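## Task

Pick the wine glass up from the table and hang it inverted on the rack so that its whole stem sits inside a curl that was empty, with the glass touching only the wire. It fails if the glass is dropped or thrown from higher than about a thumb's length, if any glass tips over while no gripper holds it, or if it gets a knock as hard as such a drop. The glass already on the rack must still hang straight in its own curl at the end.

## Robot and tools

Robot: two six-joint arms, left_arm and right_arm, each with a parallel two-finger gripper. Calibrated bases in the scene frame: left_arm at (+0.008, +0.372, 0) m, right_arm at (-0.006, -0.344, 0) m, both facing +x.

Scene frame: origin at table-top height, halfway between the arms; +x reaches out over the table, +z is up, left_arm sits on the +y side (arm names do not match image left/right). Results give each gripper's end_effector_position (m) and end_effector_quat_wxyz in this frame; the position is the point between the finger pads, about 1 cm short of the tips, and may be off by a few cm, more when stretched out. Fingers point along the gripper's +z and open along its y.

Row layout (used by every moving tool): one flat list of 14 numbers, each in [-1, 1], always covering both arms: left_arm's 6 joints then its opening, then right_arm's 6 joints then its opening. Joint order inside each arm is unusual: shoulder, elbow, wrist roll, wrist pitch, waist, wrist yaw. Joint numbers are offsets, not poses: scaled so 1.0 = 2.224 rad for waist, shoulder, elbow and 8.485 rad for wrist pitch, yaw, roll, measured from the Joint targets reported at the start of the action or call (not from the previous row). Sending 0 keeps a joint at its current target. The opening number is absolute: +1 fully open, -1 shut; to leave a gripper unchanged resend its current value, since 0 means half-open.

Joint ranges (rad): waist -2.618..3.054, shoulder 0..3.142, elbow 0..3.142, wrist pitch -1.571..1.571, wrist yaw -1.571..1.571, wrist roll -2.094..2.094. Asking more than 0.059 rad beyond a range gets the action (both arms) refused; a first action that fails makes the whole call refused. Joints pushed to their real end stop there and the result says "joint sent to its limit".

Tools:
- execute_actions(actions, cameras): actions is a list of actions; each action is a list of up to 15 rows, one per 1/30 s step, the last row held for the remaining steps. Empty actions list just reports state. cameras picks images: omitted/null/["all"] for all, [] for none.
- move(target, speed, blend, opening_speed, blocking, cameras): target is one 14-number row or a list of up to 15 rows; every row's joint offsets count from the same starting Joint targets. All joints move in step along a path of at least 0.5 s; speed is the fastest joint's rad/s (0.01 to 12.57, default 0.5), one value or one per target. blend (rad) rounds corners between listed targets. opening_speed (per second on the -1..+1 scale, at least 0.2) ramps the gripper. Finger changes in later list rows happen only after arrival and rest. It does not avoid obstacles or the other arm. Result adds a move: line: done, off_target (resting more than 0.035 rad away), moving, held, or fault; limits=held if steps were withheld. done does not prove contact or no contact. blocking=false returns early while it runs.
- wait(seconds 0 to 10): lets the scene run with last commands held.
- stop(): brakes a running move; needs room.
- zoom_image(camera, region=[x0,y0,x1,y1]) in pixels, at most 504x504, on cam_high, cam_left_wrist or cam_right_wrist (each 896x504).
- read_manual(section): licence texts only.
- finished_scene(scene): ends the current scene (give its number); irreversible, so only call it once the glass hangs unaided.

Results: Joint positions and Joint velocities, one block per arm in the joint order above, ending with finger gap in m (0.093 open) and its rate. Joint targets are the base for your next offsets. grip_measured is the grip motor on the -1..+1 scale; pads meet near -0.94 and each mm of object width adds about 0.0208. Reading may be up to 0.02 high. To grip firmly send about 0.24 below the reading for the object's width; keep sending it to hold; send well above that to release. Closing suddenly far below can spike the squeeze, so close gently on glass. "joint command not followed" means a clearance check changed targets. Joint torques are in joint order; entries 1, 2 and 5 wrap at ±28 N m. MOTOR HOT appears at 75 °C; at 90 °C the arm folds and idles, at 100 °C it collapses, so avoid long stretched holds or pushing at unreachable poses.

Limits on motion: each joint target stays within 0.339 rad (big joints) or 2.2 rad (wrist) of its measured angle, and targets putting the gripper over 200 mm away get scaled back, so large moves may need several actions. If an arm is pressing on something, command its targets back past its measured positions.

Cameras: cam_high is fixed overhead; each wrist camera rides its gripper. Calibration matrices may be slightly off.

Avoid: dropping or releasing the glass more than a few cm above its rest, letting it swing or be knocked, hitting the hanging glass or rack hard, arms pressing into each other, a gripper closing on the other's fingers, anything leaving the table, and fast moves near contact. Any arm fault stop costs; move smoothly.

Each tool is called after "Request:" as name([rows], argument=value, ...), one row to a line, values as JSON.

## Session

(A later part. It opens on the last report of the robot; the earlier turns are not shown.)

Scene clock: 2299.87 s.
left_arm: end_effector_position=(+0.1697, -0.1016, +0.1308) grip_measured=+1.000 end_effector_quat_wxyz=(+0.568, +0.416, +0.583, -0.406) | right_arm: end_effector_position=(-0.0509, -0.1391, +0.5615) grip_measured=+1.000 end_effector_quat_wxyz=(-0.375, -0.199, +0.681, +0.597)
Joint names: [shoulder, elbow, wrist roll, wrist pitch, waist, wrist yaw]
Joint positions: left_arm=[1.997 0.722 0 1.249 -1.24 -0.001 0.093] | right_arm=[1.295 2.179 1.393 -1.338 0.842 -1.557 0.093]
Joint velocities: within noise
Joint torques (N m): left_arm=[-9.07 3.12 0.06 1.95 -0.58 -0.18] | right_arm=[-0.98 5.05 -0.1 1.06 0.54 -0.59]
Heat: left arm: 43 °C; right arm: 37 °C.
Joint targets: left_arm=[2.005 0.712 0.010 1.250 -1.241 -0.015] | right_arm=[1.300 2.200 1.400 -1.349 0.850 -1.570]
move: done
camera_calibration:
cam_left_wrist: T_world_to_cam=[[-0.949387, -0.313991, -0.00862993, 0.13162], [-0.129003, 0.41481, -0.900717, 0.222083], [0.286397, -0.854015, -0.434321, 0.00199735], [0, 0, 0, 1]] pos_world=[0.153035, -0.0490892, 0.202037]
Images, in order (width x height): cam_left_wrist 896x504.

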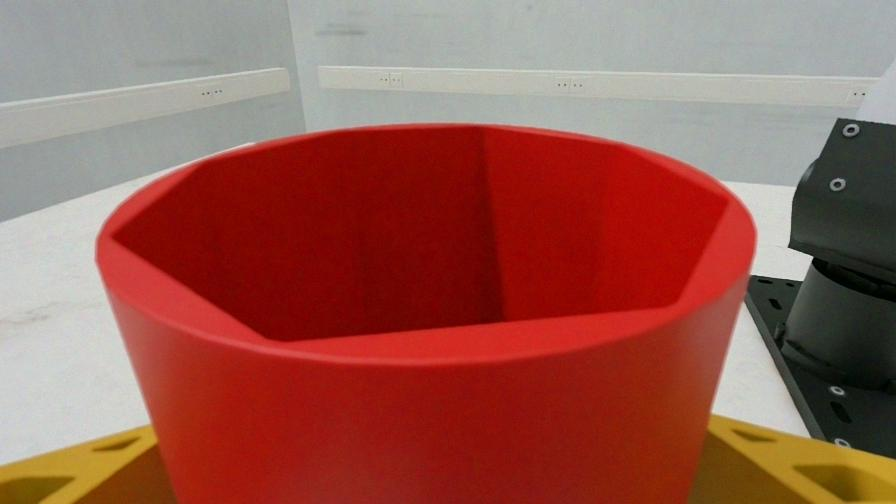

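Request:
move([
  [-0.2158, -0.2460, -0.0012, 0.0177, 0, 0.0018, 1, 0, -0.0899, -0.1237, 0.0293, -0.5396, 0, 1],
  [-0.2158, -0.2460, -0.0012, 0.0177, 0, 0.0018, 1, -0.0180, -0.8633, -0.2493, 0.1967, -0.5396, -0.0006, 1],
], speed=0.8)

Scene clock: 2382.23 s.
left_arm: end_effector_position=(+0.1252, +0.0284, +0.1494) grip_measured=+1.000 end_effector_quat_wxyz=(+0.576, +0.410, +0.575, -0.412) | right_arm: end_effector_position=(+0.2248, -0.2449, +0.1477) grip_measured=+1.000 end_effector_quat_wxyz=(+0.579, -0.417, +0.573, +0.404)
Joint names: [shoulder, elbow, wrist roll, wrist pitch, waist, wrist yaw]
Joint positions: left_arm=[1.548 0.173 0 1.378 -1.24 -0.001 0.093] | right_arm=[1.272 0.288 -0.703 0.301 -0.344 -1.565 0.093]
Joint velocities: within noise
Joint torques (N m): left_arm=[-6.94 2.55 -0.05 2.17 -0.59 0.01] | right_arm=[-3.96 4.07 -0.23 1.23 -0.68 -0.71]
Heat: left arm: 45 °C; right arm: 36 °C.
Joint targets: left_arm=[1.526 0.165 0.000 1.401 -1.241 0.000] | right_arm=[1.259 0.280 -0.715 0.320 -0.350 -1.575]
move: done
camera_calibration:
cam_left_wrist: T_world_to_cam=[[-0.949308, -0.314222, -0.00893413, 0.130442], [-0.1206, 0.390303, -0.912754, 0.180649], [0.290294, -0.865407, -0.408412, 0.12979], [0, 0, 0, 1]] pos_world=[0.107939, 0.0828013, 0.219062]
cam_right_wrist: T_world_to_cam=[[0.941374, -0.336824, -0.0191012, -0.28963], [-0.154667, -0.380568, -0.911727, 0.116395], [0.299822, 0.86123, -0.410352, 0.281932], [0, 0, 0, 1]] pos_world=[0.206123, -0.296066, 0.21628]

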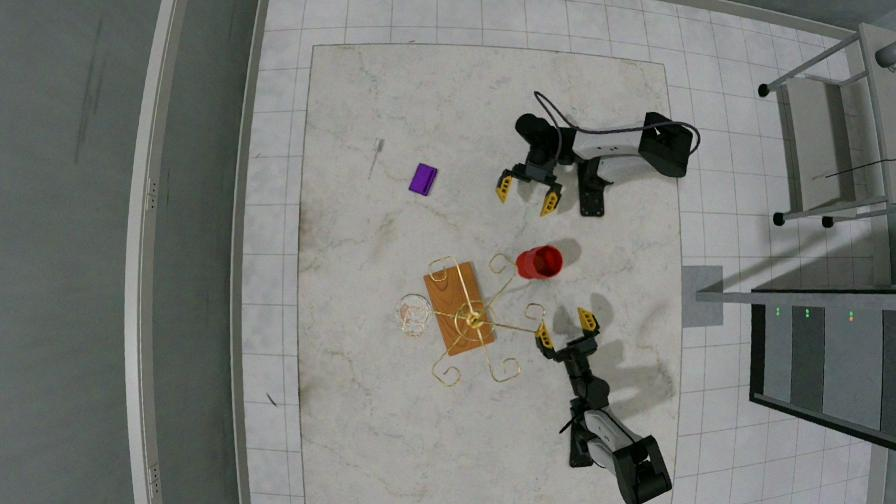

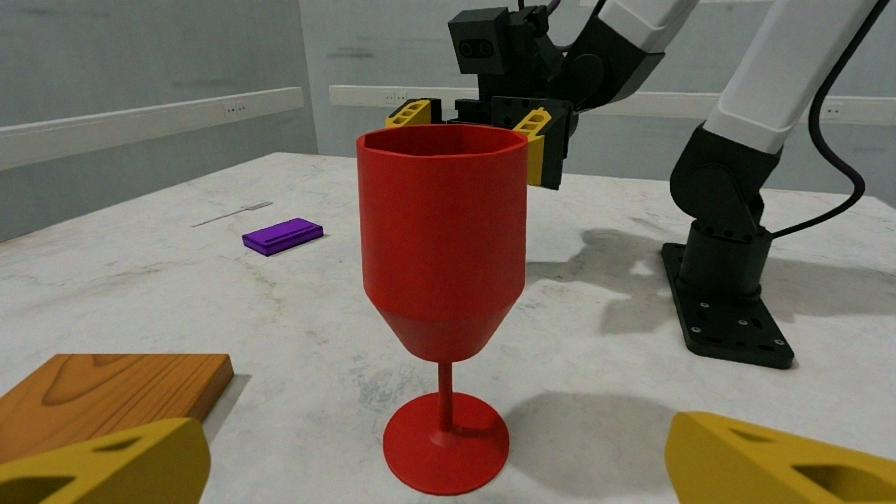

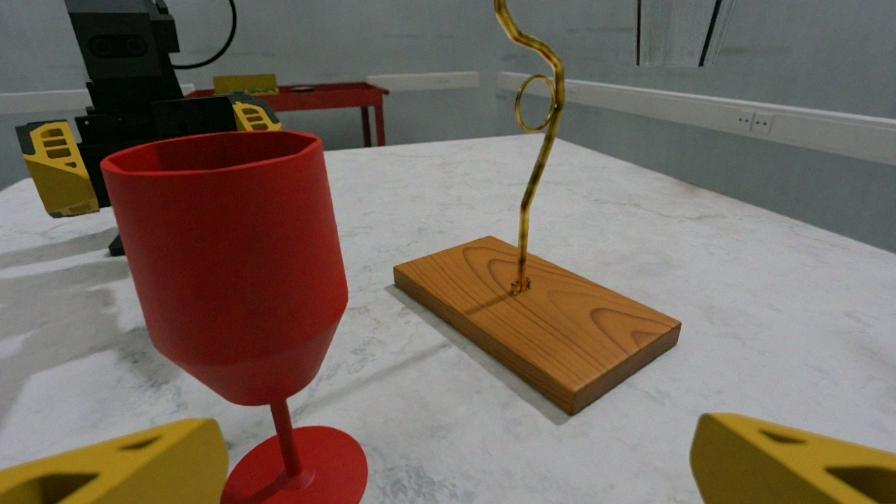

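Request:
move([
  [-0.2815, 0.3754, 0, -0.1910, 0.0184, 0, 1, 0.0571, 0.0324, 0, 0.0061, 0.1763, -0.0006, 1],
  [-0.1145, 0.6009, 0, -0.2064, 0.0387, -0.0507, 1, 0.0571, 0.0324, 0, 0.0061, 0.1763, -0.0006, 1],
], speed=0.8)

Scene clock: 2470.30 s.
left_arm: end_effector_position=(+0.2269, +0.0371, +0.4393) grip_measured=+1.000 end_effector_quat_wxyz=(+0.619, +0.295, +0.694, -0.220) | right_arm: end_effector_position=(+0.1861, -0.1660, +0.1410) grip_measured=+1.000 end_effector_quat_wxyz=(+0.488, -0.513, +0.489, +0.510)
Joint names: [shoulder, elbow, wrist roll, wrist pitch, waist, wrist yaw]
Joint positions: left_arm=[1.265 1.467 0 -0.352 -1.16 -0.414 0.093] | right_arm=[1.381 0.326 -0.704 0.353 0.035 -1.565 0.093]
Joint velocities: within noise
Joint torques (N m): left_arm=[-4.26 8.01 -0.12 1.88 -0.01 -0.11] | right_arm=[-3 6.76 -0.23 1.19 0.4 -0.69]
Heat: left arm: 49 °C; right arm: 36 °C.
Joint targets: left_arm=[1.271 1.501 0.000 -0.351 -1.155 -0.430] | right_arm=[1.387 0.352 -0.715 0.371 0.042 -1.578]
joint sent to its limit (right arm) — the wrist yaw, lower limit.
move: done; joint sent to its limit at target 1
camera_calibration:
cam_left_wrist: T_world_to_cam=[[-0.68936, -0.721293, -0.0672246, 0.21399], [-0.345385, 0.408823, -0.844732, 0.474439], [0.636783, -0.559106, -0.53095, 0.190036], [0, 0, 0, 1]] pos_world=[0.190368, 0.0666384, 0.516059]
cam_right_wrist: T_world_to_cam=[[0.998699, 0.0354244, -0.0366935, -0.173147], [-0.0189011, -0.411154, -0.91137, 0.103927], [-0.0473714, 0.910877, -0.409949, 0.295684], [0, 0, 0, 1]] pos_world=[0.188893, -0.220468, 0.209578]

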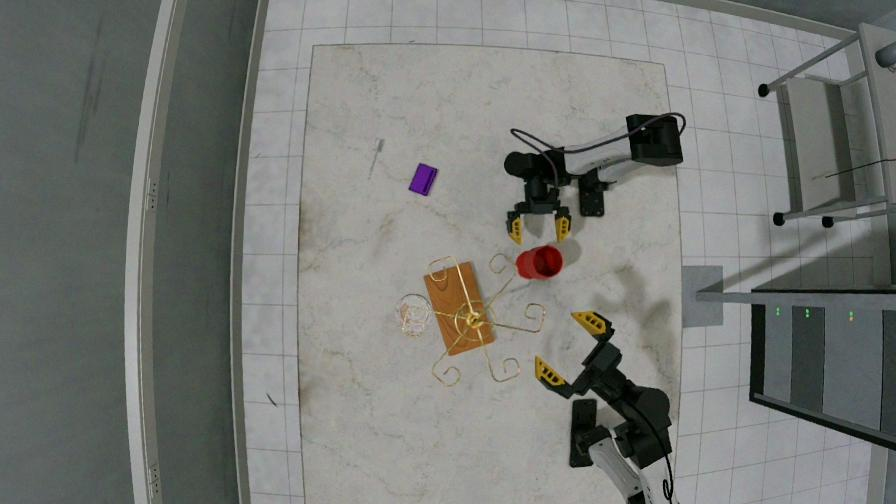

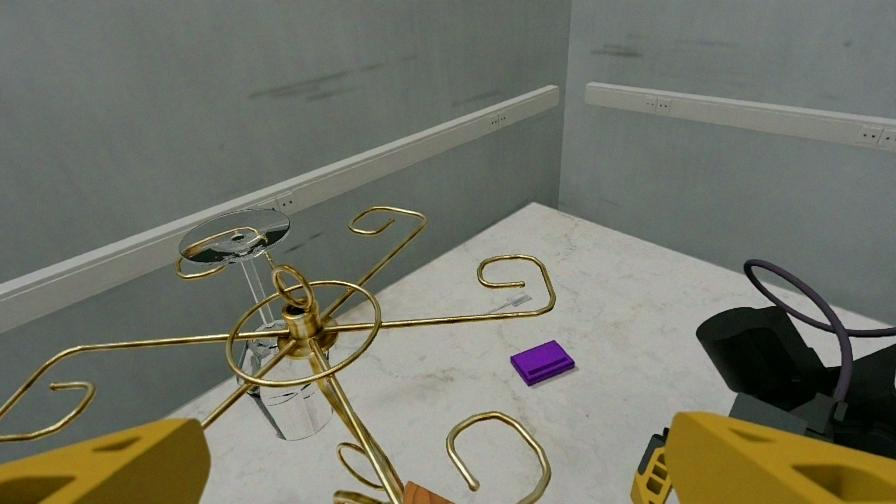

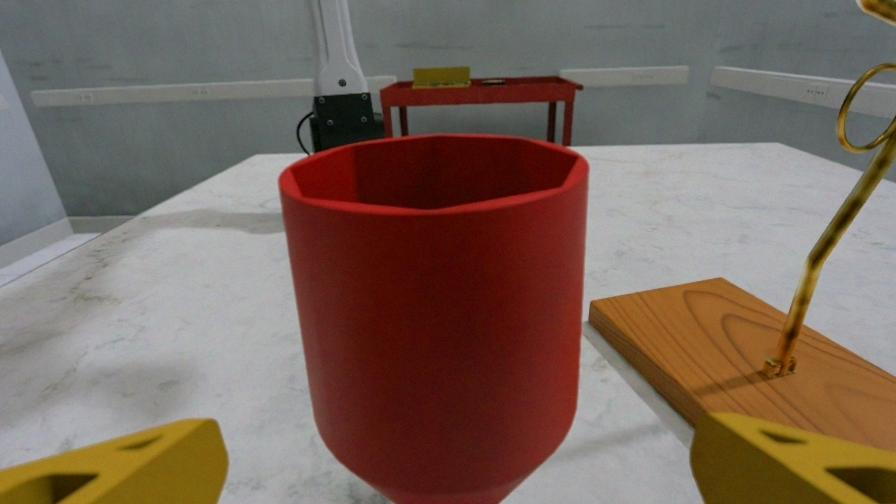

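Request:
move(target=[0, 0, 0, 0, 0, 0, 1, 0.0886, 0.0773, 0, 0.0032, 0.1106, 0, 1], speed=0.25, cameras=["cam_right_wrist"])

Scene clock: 2505.70 s.
left_arm: end_effector_position=(+0.2271, +0.0373, +0.4390) grip_measured=+1.000 end_effector_quat_wxyz=(+0.619, +0.294, +0.694, -0.219) | right_arm: end_effector_position=(+0.1818, -0.1107, +0.1420) grip_measured=+1.000 end_effector_quat_wxyz=(-0.422, +0.570, -0.420, -0.566)
Joint names: [shoulder, elbow, wrist roll, wrist pitch, waist, wrist yaw]
Joint positions: left_arm=[1.265 1.467 0 -0.353 -1.16 -0.415 0.093] | right_arm=[1.577 0.499 -0.704 0.38 0.282 -1.567 0.093]
Joint velocities: within noise
Joint torques (N m): left_arm=[-4.3 8.31 -0.03 1.96 -0.1 -0.18] | right_arm=[-4.72 6.32 -0.21 1.21 0.4 -0.72]
Heat: left arm: 49 °C; right arm: 36 °C.
Joint targets: left_arm=[1.271 1.501 0.000 -0.351 -1.155 -0.430] | right_arm=[1.584 0.524 -0.715 0.399 0.288 -1.578]
move: done
camera_calibration:
cam_right_wrist: T_world_to_cam=[[0.959548, 0.279574, -0.0332554, -0.1371], [0.0854233, -0.401646, -0.911802, 0.109718], [-0.268273, 0.872077, -0.409281, 0.281224], [0, 0, 0, 1]] pos_world=[0.197626, -0.162851, 0.210581]
Images, in order (width x height): cam_right_wrist 896x504.

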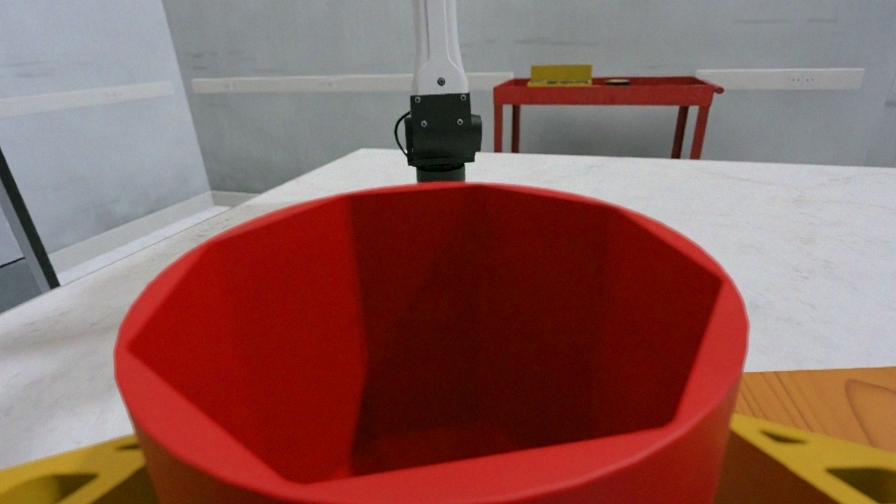

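Request:
move(target=[0, 0, 0, 0, 0, 0, 1, 0, 0, 0, 0, 0, 0, 0.25], opening_speed=0.3, cameras=["cam_right_wrist"])

Scene clock: 2522.33 s.
left_arm: end_effector_position=(+0.2271, +0.0374, +0.4389) grip_measured=+1.000 end_effector_quat_wxyz=(+0.619, +0.294, +0.694, -0.219) | right_arm: end_effector_position=(+0.1818, -0.1107, +0.1421) grip_measured=+0.552 end_effector_quat_wxyz=(-0.423, +0.570, -0.420, -0.566)
Joint names: [shoulder, elbow, wrist roll, wrist pitch, waist, wrist yaw]
Joint positions: left_arm=[1.265 1.467 0 -0.353 -1.16 -0.416 0.093] | right_arm=[1.577 0.499 -0.705 0.381 0.282 -1.567 0.072]
Joint velocities: within noise
Joint torques (N m): left_arm=[-4.3 8.06 -0.09 1.92 -0.02 -0.21] | right_arm=[-4.74 6.3 -0.21 1.17 0.46 -0.68]
Heat: left arm: 50 °C; right arm: 37 °C.
Joint targets: left_arm=[1.271 1.501 0.000 -0.351 -1.155 -0.430] | right_arm=[1.584 0.524 -0.715 0.399 0.288 -1.577]
move: done
camera_calibration:
cam_right_wrist: T_world_to_cam=[[0.959506, 0.279894, -0.031738, -0.137233], [0.0868098, -0.401003, -0.911954, 0.109641], [-0.267977, 0.872271, -0.409062, 0.281252], [0, 0, 0, 1]] pos_world=[0.197527, -0.162951, 0.210682]
Images, in order (width x height): cam_right_wrist 896x504.

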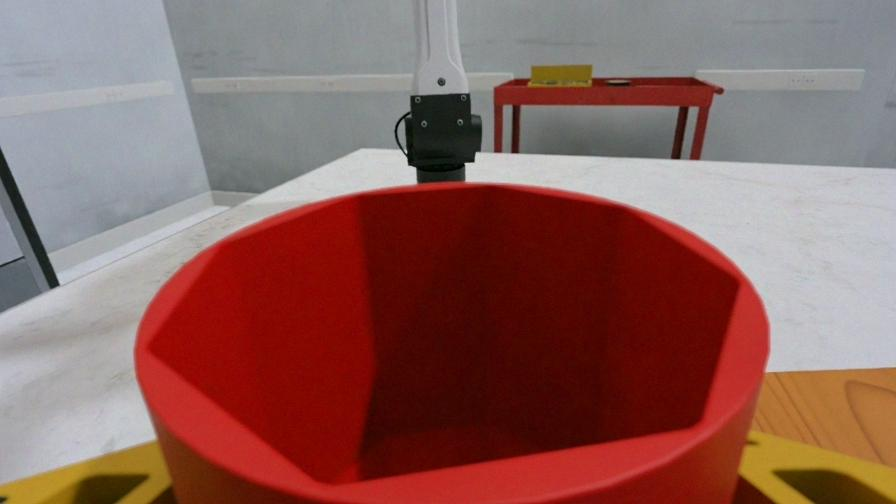

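Request:
zoom_image(camera="cam_left_wrist", region=[160, 190, 320, 300])

Request:
zoom_image(camera="cam_left_wrist", region=[260, 190, 600, 400])

This scene's latest camera images include none from cam_left_wrist. They are from: cam_right_wrist. cam_left_wrist's image comes with the result of a call that names it in "cameras".

This scene's latest camera images include none from cam_left_wrist. They are from: cam_right_wrist. cam_left_wrist's image comes with the result of a call that names it in "cameras".

Request:
move([
  [0, 0, 0, 0, 0, 0, 1, -0.0493, 0.1149, -0.0292, -0.0724, 0, 0, 0.25],
  [0, 0, 0, 0, 0, 0, 1, -0.0985, 0.2298, -0.0583, -0.1448, -0.1322, 0, 0.25],
], speed=0.6, blend=0.1)

Request:
zoom_image(camera="cam_left_wrist", region=[160, 190, 320, 300])

Request:
zoom_image(camera="cam_left_wrist", region=[260, 190, 600, 400])

Scene clock: 2691.07 s.
left_arm: end_effector_position=(+0.2271, +0.0374, +0.4389) grip_measured=+1.000 end_effector_quat_wxyz=(+0.619, +0.295, +0.694, -0.219) | right_arm: end_effector_position=(+0.2396, -0.1725, +0.2690) grip_measured=+0.550 end_effector_quat_wxyz=(+0.497, -0.505, +0.497, +0.501)
Joint names: [shoulder, elbow, wrist roll, wrist pitch, waist, wrist yaw]
Joint positions: left_arm=[1.265 1.467 0 -0.353 -1.16 -0.416 0.093] | right_arm=[1.382 1.005 -1.198 -0.818 -0.001 -1.567 0.072]
Joint velocities: within noise
Joint torques (N m): left_arm=[-4.25 8.01 -0.11 1.96 0.02 -0.15] | right_arm=[-6.42 8.17 -0.24 0.53 -0.58 -0.92]
Heat: left arm: 50 °C; right arm: 38 °C.
Joint targets: left_arm=[1.271 1.501 0.000 -0.351 -1.155 -0.430] | right_arm=[1.365 1.035 -1.210 -0.830 -0.007 -1.578]
move: done
camera_calibration:
cam_left_wrist: T_world_to_cam=[[-0.68836, -0.722159, -0.0681665, 0.214534], [-0.346457, 0.409888, -0.843776, 0.473852], [0.637282, -0.557205, -0.532348, 0.190308], [0, 0, 0, 1]] pos_world=[0.190567, 0.0667418, 0.51576]
cam_right_wrist: T_world_to_cam=[[0.99934, 0.0018897, -0.0362744, -0.227652], [-0.0323044, -0.410366, -0.911348, 0.222321], [-0.0166079, 0.911919, -0.410034, 0.349299], [0, 0, 0, 1]] pos_world=[0.240485, -0.226869, 0.337578]

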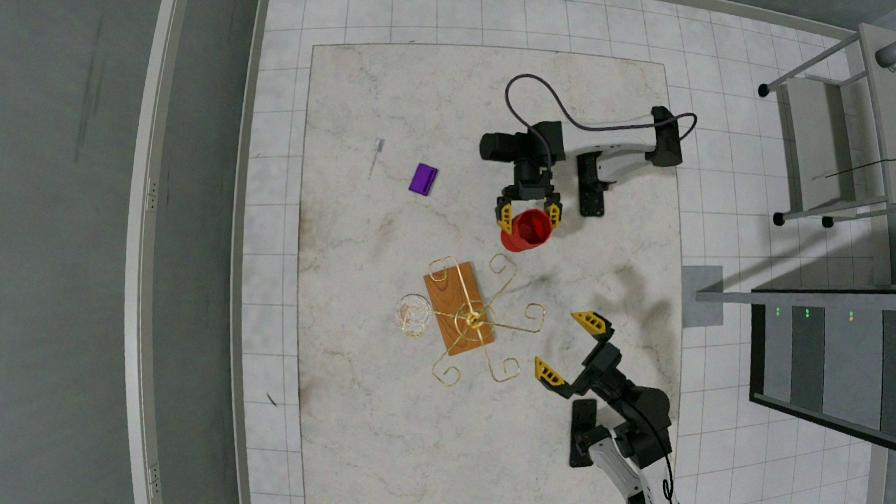

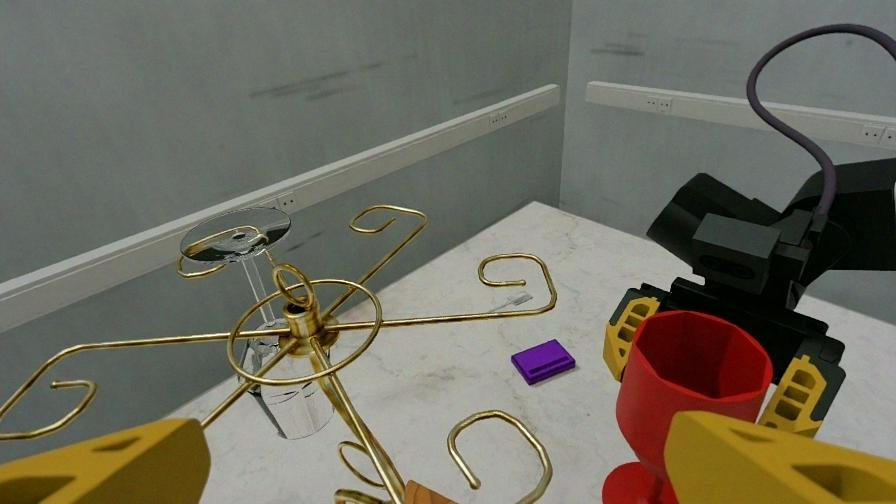

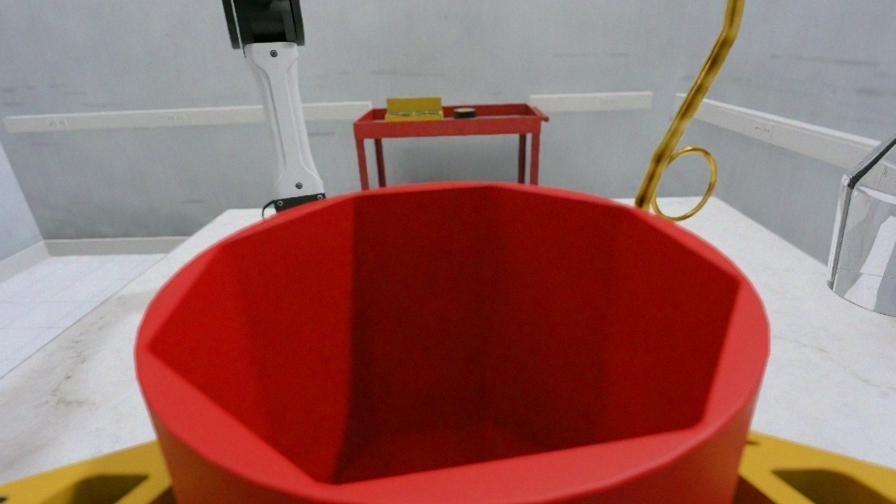

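Scaled by 3.150 from the camera's 896x504 image, which has a finer 1280x720 frame.

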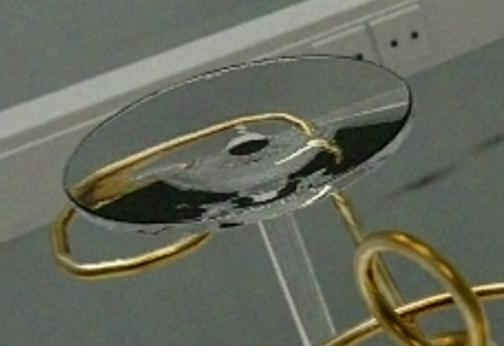

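Scaled by 1.482 from the camera's 896x504 image, which has a finer 1280x720 frame.

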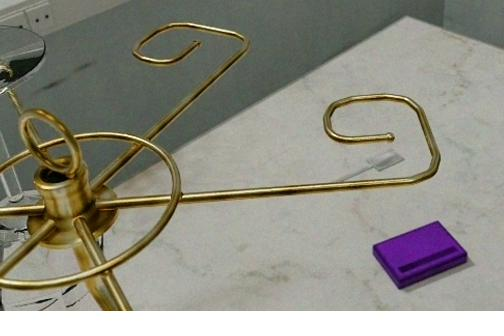

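Request:
move(target=[0, 0, 0, 0, 0, 0, 1, 0.0562, 0.0360, 0.3290, -0.0412, 0, 0, 0.25], speed=0.9)

Scene clock: 2730.83 s.
left_arm: end_effector_position=(+0.2271, +0.0374, +0.4389) grip_measured=+1.000 end_effector_quat_wxyz=(+0.619, +0.295, +0.694, -0.219) | right_arm: end_effector_position=(+0.2387, -0.1725, +0.2614) grip_measured=+0.550 end_effector_quat_wxyz=(+0.501, -0.496, -0.506, -0.497)
Joint names: [shoulder, elbow, wrist roll, wrist pitch, waist, wrist yaw]
Joint positions: left_arm=[1.265 1.467 0 -0.353 -1.16 -0.416 0.093] | right_arm=[1.485 1.083 1.573 -1.163 -0.001 -1.567 0.072]
Joint velocities: within noise
Joint torques (N m): left_arm=[-3.97 8.08 -0.09 1.97 0.06 -0.16] | right_arm=[-4.93 7.9 0.03 0.02 -0.57 -0.93]
Heat: left arm: 51 °C; right arm: 40 °C.
Joint targets: left_arm=[1.271 1.501 0.000 -0.351 -1.155 -0.430] | right_arm=[1.490 1.115 1.582 -1.179 -0.007 -1.578]
move: done
camera_calibration:
cam_left_wrist: T_world_to_cam=[[-0.68836, -0.722159, -0.0681665, 0.214534], [-0.346457, 0.409888, -0.843776, 0.473852], [0.637282, -0.557205, -0.532348, 0.190308], [0, 0, 0, 1]] pos_world=[0.190567, 0.0667418, 0.51576]
cam_right_wrist: T_world_to_cam=[[-0.999126, -0.0238823, 0.0342917, 0.227175], [0.0410105, -0.402757, 0.914388, -0.278094], [-0.00802643, 0.914995, 0.403385, 0.132116], [0, 0, 0, 1]] pos_world=[0.239441, -0.227465, 0.193202]

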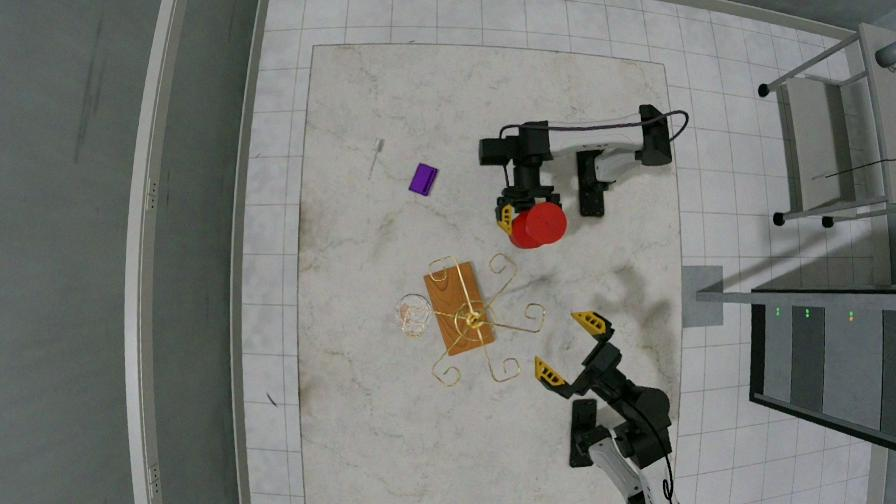

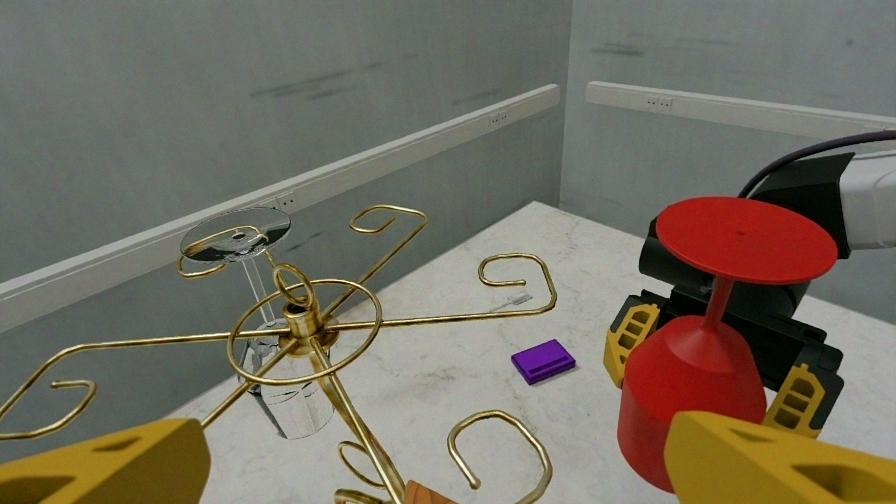

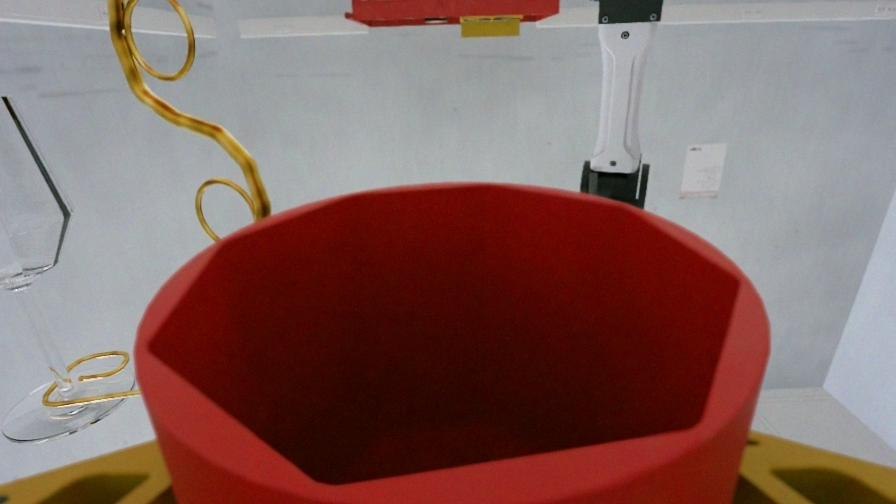

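Request:
zoom_image(camera="cam_right_wrist", region=[0, 320, 160, 460])

Request:
zoom_image(camera="cam_left_wrist", region=[420, 180, 860, 460])

Scaled by 3.150 from the camera's 896x504 image, which has a finer 1280x720 frame.

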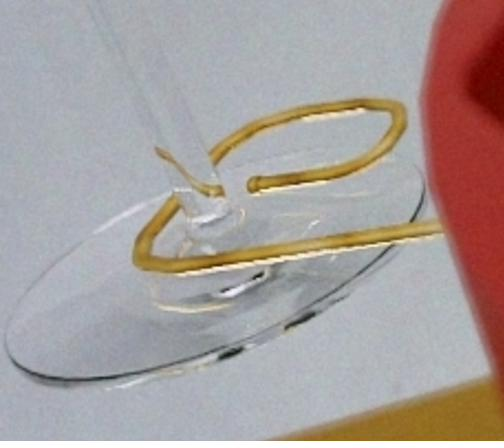

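Scaled by 1.145 from the camera's 896x504 image, which has a finer 1280x720 frame.

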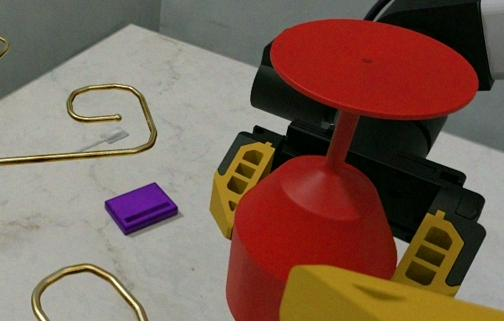

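Request:
move(target=[-0.0072, -0.1848, 0, 0.0697, -0.1956, -0.0689, 1, 0.2356, 0.2810, 0, -0.0123, 0.0018, 0, 0.25], speed=0.5)

Scene clock: 2838.07 s.
left_arm: end_effector_position=(+0.1432, +0.0121, +0.3916) grip_measured=+1.000 end_effector_quat_wxyz=(+0.681, +0.189, +0.672, -0.222) | right_arm: end_effector_position=(+0.3763, -0.1706, +0.2619) grip_measured=+0.550 end_effector_quat_wxyz=(+0.503, -0.498, -0.504, -0.495)
Joint names: [shoulder, elbow, wrist roll, wrist pitch, waist, wrist yaw]
Joint positions: left_arm=[1.265 1.098 0 0.215 -1.587 -0.998 0.093] | right_arm=[2.011 1.708 1.576 -1.266 -0.001 -1.567 0.072]
Joint velocities: within noise
Joint torques (N m): left_arm=[-5.98 5.07 -0.06 1.85 -0.81 -0.18] | right_arm=[-9.87 7.94 -0.04 0.03 -0.34 -0.88]
Heat: left arm: 51 °C; right arm: 41 °C.
Joint targets: left_arm=[1.255 1.090 0.000 0.241 -1.590 -1.015] | right_arm=[2.014 1.740 1.582 -1.284 -0.003 -1.578]
move: done
camera_calibration:
cam_left_wrist: T_world_to_cam=[[-0.564633, -0.824748, 0.031315, 0.0798879], [-0.335306, 0.194555, -0.921802, 0.446885], [0.754162, -0.53098, -0.386395, 0.130356], [0, 0, 0, 1]] pos_world=[0.0966408, 0.0481604, 0.459806]
cam_right_wrist: T_world_to_cam=[[-0.998816, -0.0238707, 0.0423912, 0.362409], [0.0484173, -0.402615, 0.914088, -0.286103], [-0.00475259, 0.915058, 0.403294, 0.130075], [0, 0, 0, 1]] pos_world=[0.37645, -0.225564, 0.193702]

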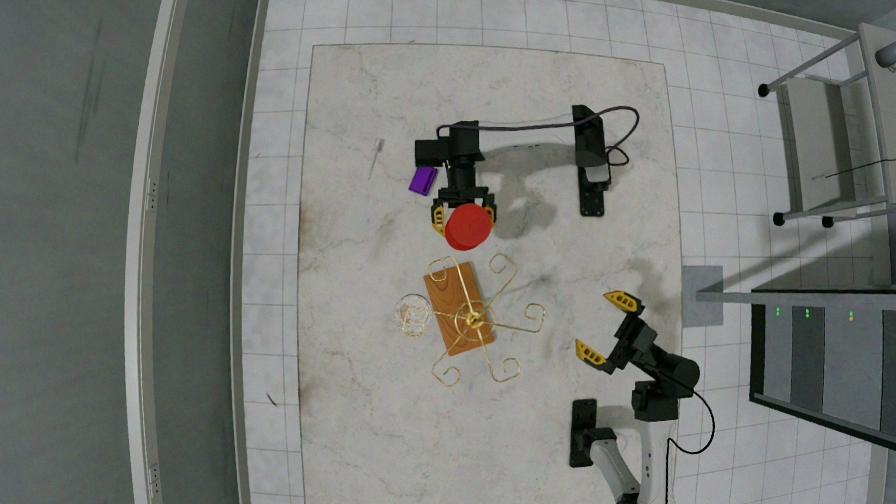

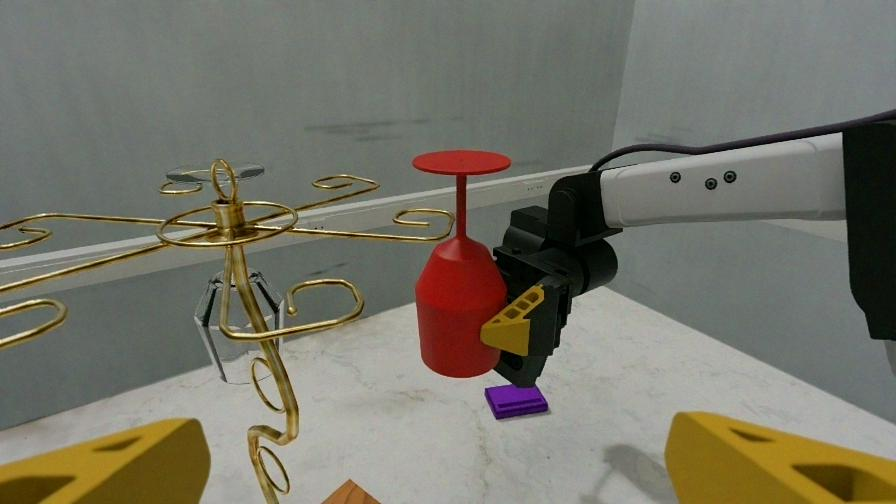

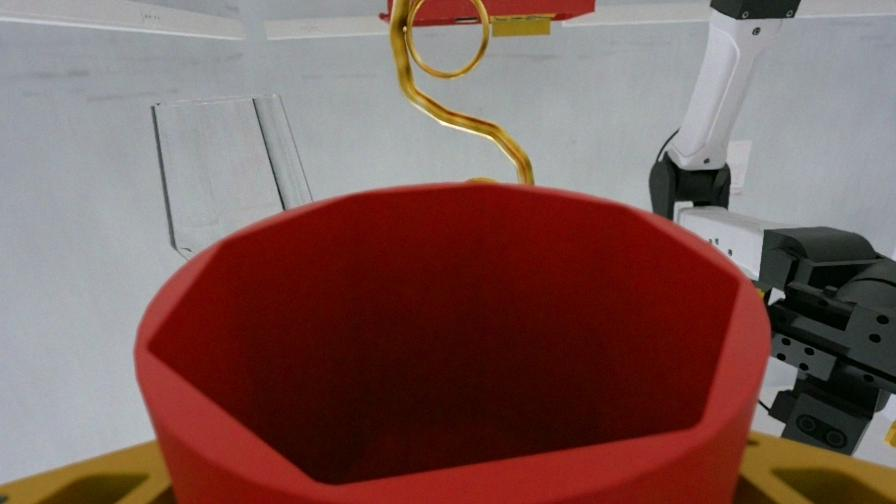

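Request:
zoom_image(camera="cam_left_wrist", region=[380, 130, 540, 250])

Request:
zoom_image(camera="cam_high", region=[400, 190, 560, 310])

Scaled by 3.150 from the camera's 896x504 image, which has a finer 1280x720 frame.

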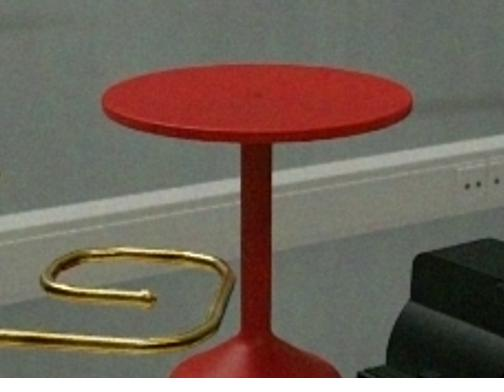

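Scaled by 3.150 from the camera's 896x504 image, which has a finer 1280x720 frame.

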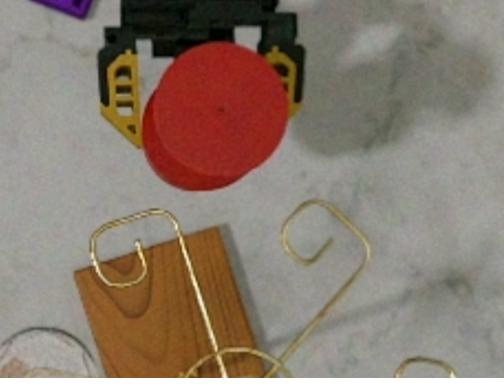

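Request:
move(target=[0, 0, 0, 0, 0, 0, 1, 0.0468, 0.0809, 0, -0.0087, 0.0814, 0, 0.25], speed=0.3, cameras=["cam_high", "cam_left_wrist"])

Request:
zoom_image(camera="cam_left_wrist", region=[340, 130, 520, 270])

Request:
zoom_image(camera="cam_high", region=[420, 200, 560, 340])

Scene clock: 3010.60 s.
left_arm: end_effector_position=(+0.1433, +0.0123, +0.3919) grip_measured=+1.000 end_effector_quat_wxyz=(+0.681, +0.188, +0.672, -0.222) | right_arm: end_effector_position=(+0.3629, -0.1003, +0.2695) grip_measured=+0.550 end_effector_quat_wxyz=(+0.544, -0.449, -0.548, -0.449)
Joint names: [shoulder, elbow, wrist roll, wrist pitch, waist, wrist yaw]
Joint positions: left_arm=[1.265 1.098 0 0.217 -1.587 -1 0.093] | right_arm=[2.111 1.888 1.576 -1.339 0.179 -1.567 0.072]
Joint velocities: within noise
Joint torques (N m): left_arm=[-6.16 5.07 -0.08 1.86 -0.58 -0.15] | right_arm=[-10.4 8.01 -0.06 0.05 -0.27 -0.92]
Heat: left arm: 45 °C; right arm: 41 °C.
Joint targets: left_arm=[1.255 1.090 0.000 0.241 -1.590 -1.015] | right_arm=[2.118 1.920 1.582 -1.358 0.179 -1.578]
move: done
camera_calibration:
cam_left_wrist: T_world_to_cam=[[-0.563655, -0.825366, 0.0326165, 0.0794402], [-0.335653, 0.192785, -0.922047, 0.447293], [0.754739, -0.530664, -0.385701, 0.130075], [0, 0, 0, 1]] pos_world=[0.0967395, 0.0483618, 0.460004]
Images, in order (width x height): cam_high 896x504, cam_left_wrist 896x504.

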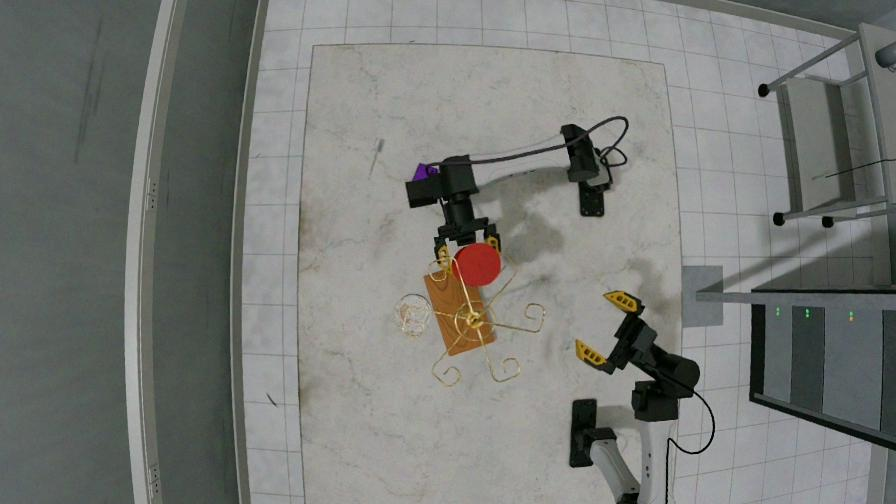

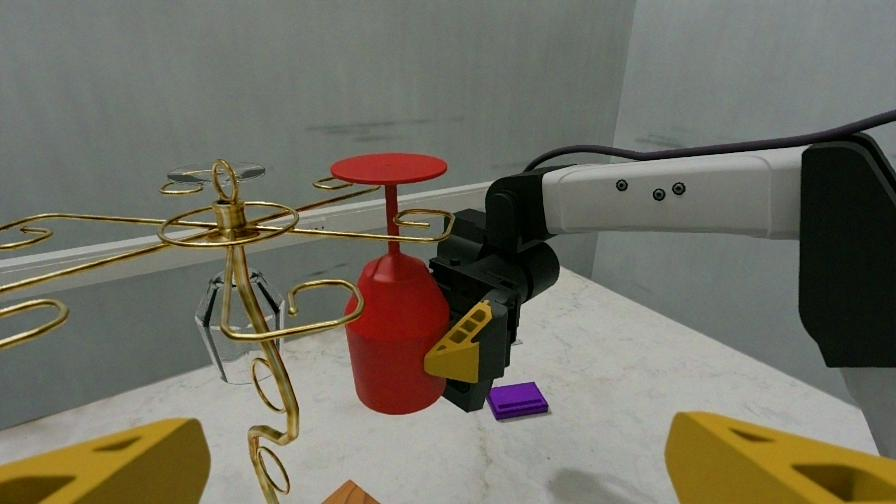

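Scaled by 2.800 from the camera's 896x504 image, which has a finer 1280x720 frame.

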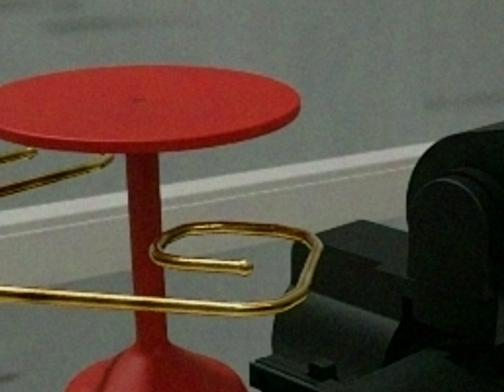

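Scaled by 3.600 from the camera's 896x504 image, which has a finer 1280x720 frame.

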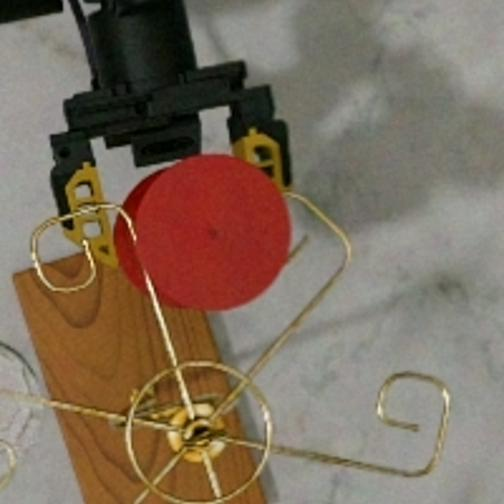

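Request:
move(target=[0, 0, 0, 0, 0, 0, 1, 0.0029, 0.0007, 0, -0.0004, 0.0391, 0, 0.25], speed=0.15, cameras=["cam_high", "cam_left_wrist"])

Request:
zoom_image(camera="cam_left_wrist", region=[320, 130, 500, 270])

Request:
zoom_image(camera="cam_high", region=[420, 200, 560, 340])

Scene clock: 3055.30 s.
left_arm: end_effector_position=(+0.1433, +0.0124, +0.3919) grip_measured=+1.000 end_effector_quat_wxyz=(+0.681, +0.188, +0.672, -0.222) | right_arm: end_effector_position=(+0.3418, -0.0701, +0.2670) grip_measured=+0.550 end_effector_quat_wxyz=(+0.565, -0.429, -0.564, -0.423)
Joint names: [shoulder, elbow, wrist roll, wrist pitch, waist, wrist yaw]
Joint positions: left_arm=[1.265 1.098 0 0.217 -1.587 -1 0.093] | right_arm=[2.118 1.888 1.576 -1.344 0.263 -1.567 0.072]
Joint velocities: within noise
Joint torques (N m): left_arm=[-6.28 4.97 -0.1 1.79 -0.53 -0.11] | right_arm=[-10.4 7.99 -0.01 0.02 0.05 -0.9]
Heat: left arm: 45 °C; right arm: 41 °C.
Joint targets: left_arm=[1.255 1.090 0.000 0.241 -1.590 -1.015] | right_arm=[2.124 1.922 1.582 -1.361 0.265 -1.578]
move: done
camera_calibration:
cam_left_wrist: T_world_to_cam=[[-0.563356, -0.825556, 0.032973, 0.0793392], [-0.335743, 0.19228, -0.92212, 0.44734], [0.754922, -0.530552, -0.385497, 0.130011], [0, 0, 0, 1]] pos_world=[0.0967391, 0.0484623, 0.460004]
Images, in order (width x height): cam_high 896x504, cam_left_wrist 896x504.

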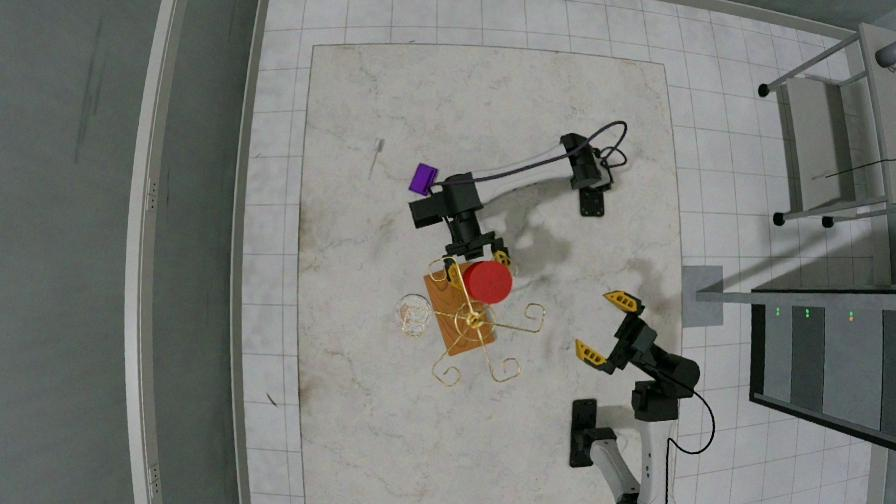

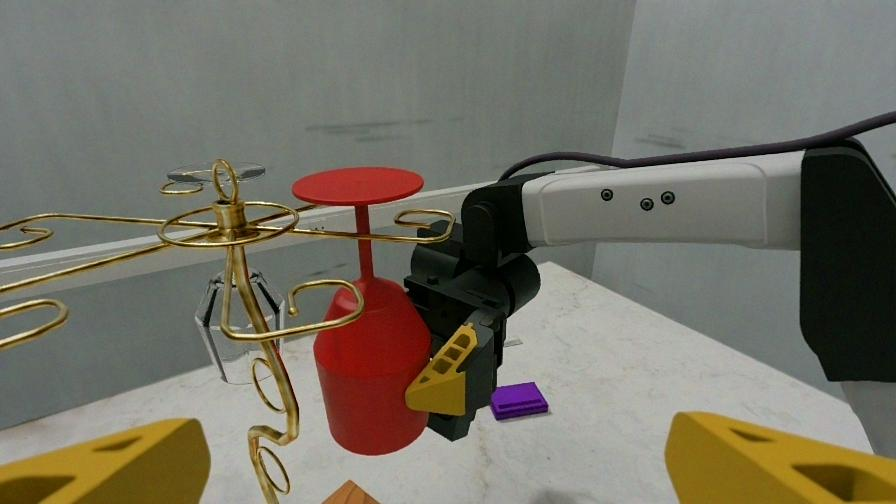

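Scaled by 2.800 from the camera's 896x504 image, which has a finer 1280x720 frame.

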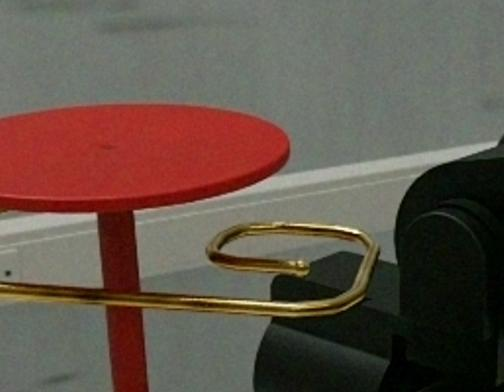

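Scaled by 3.600 from the camera's 896x504 image, which has a finer 1280x720 frame.

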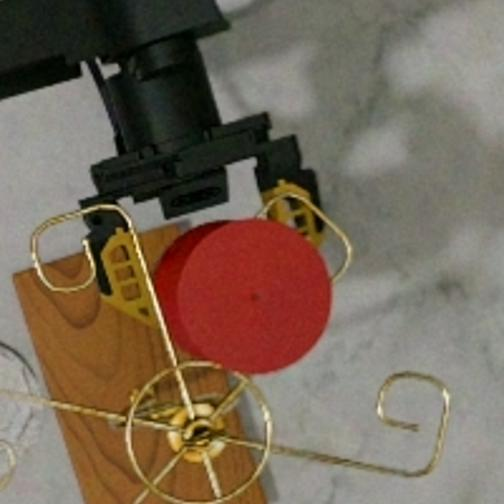

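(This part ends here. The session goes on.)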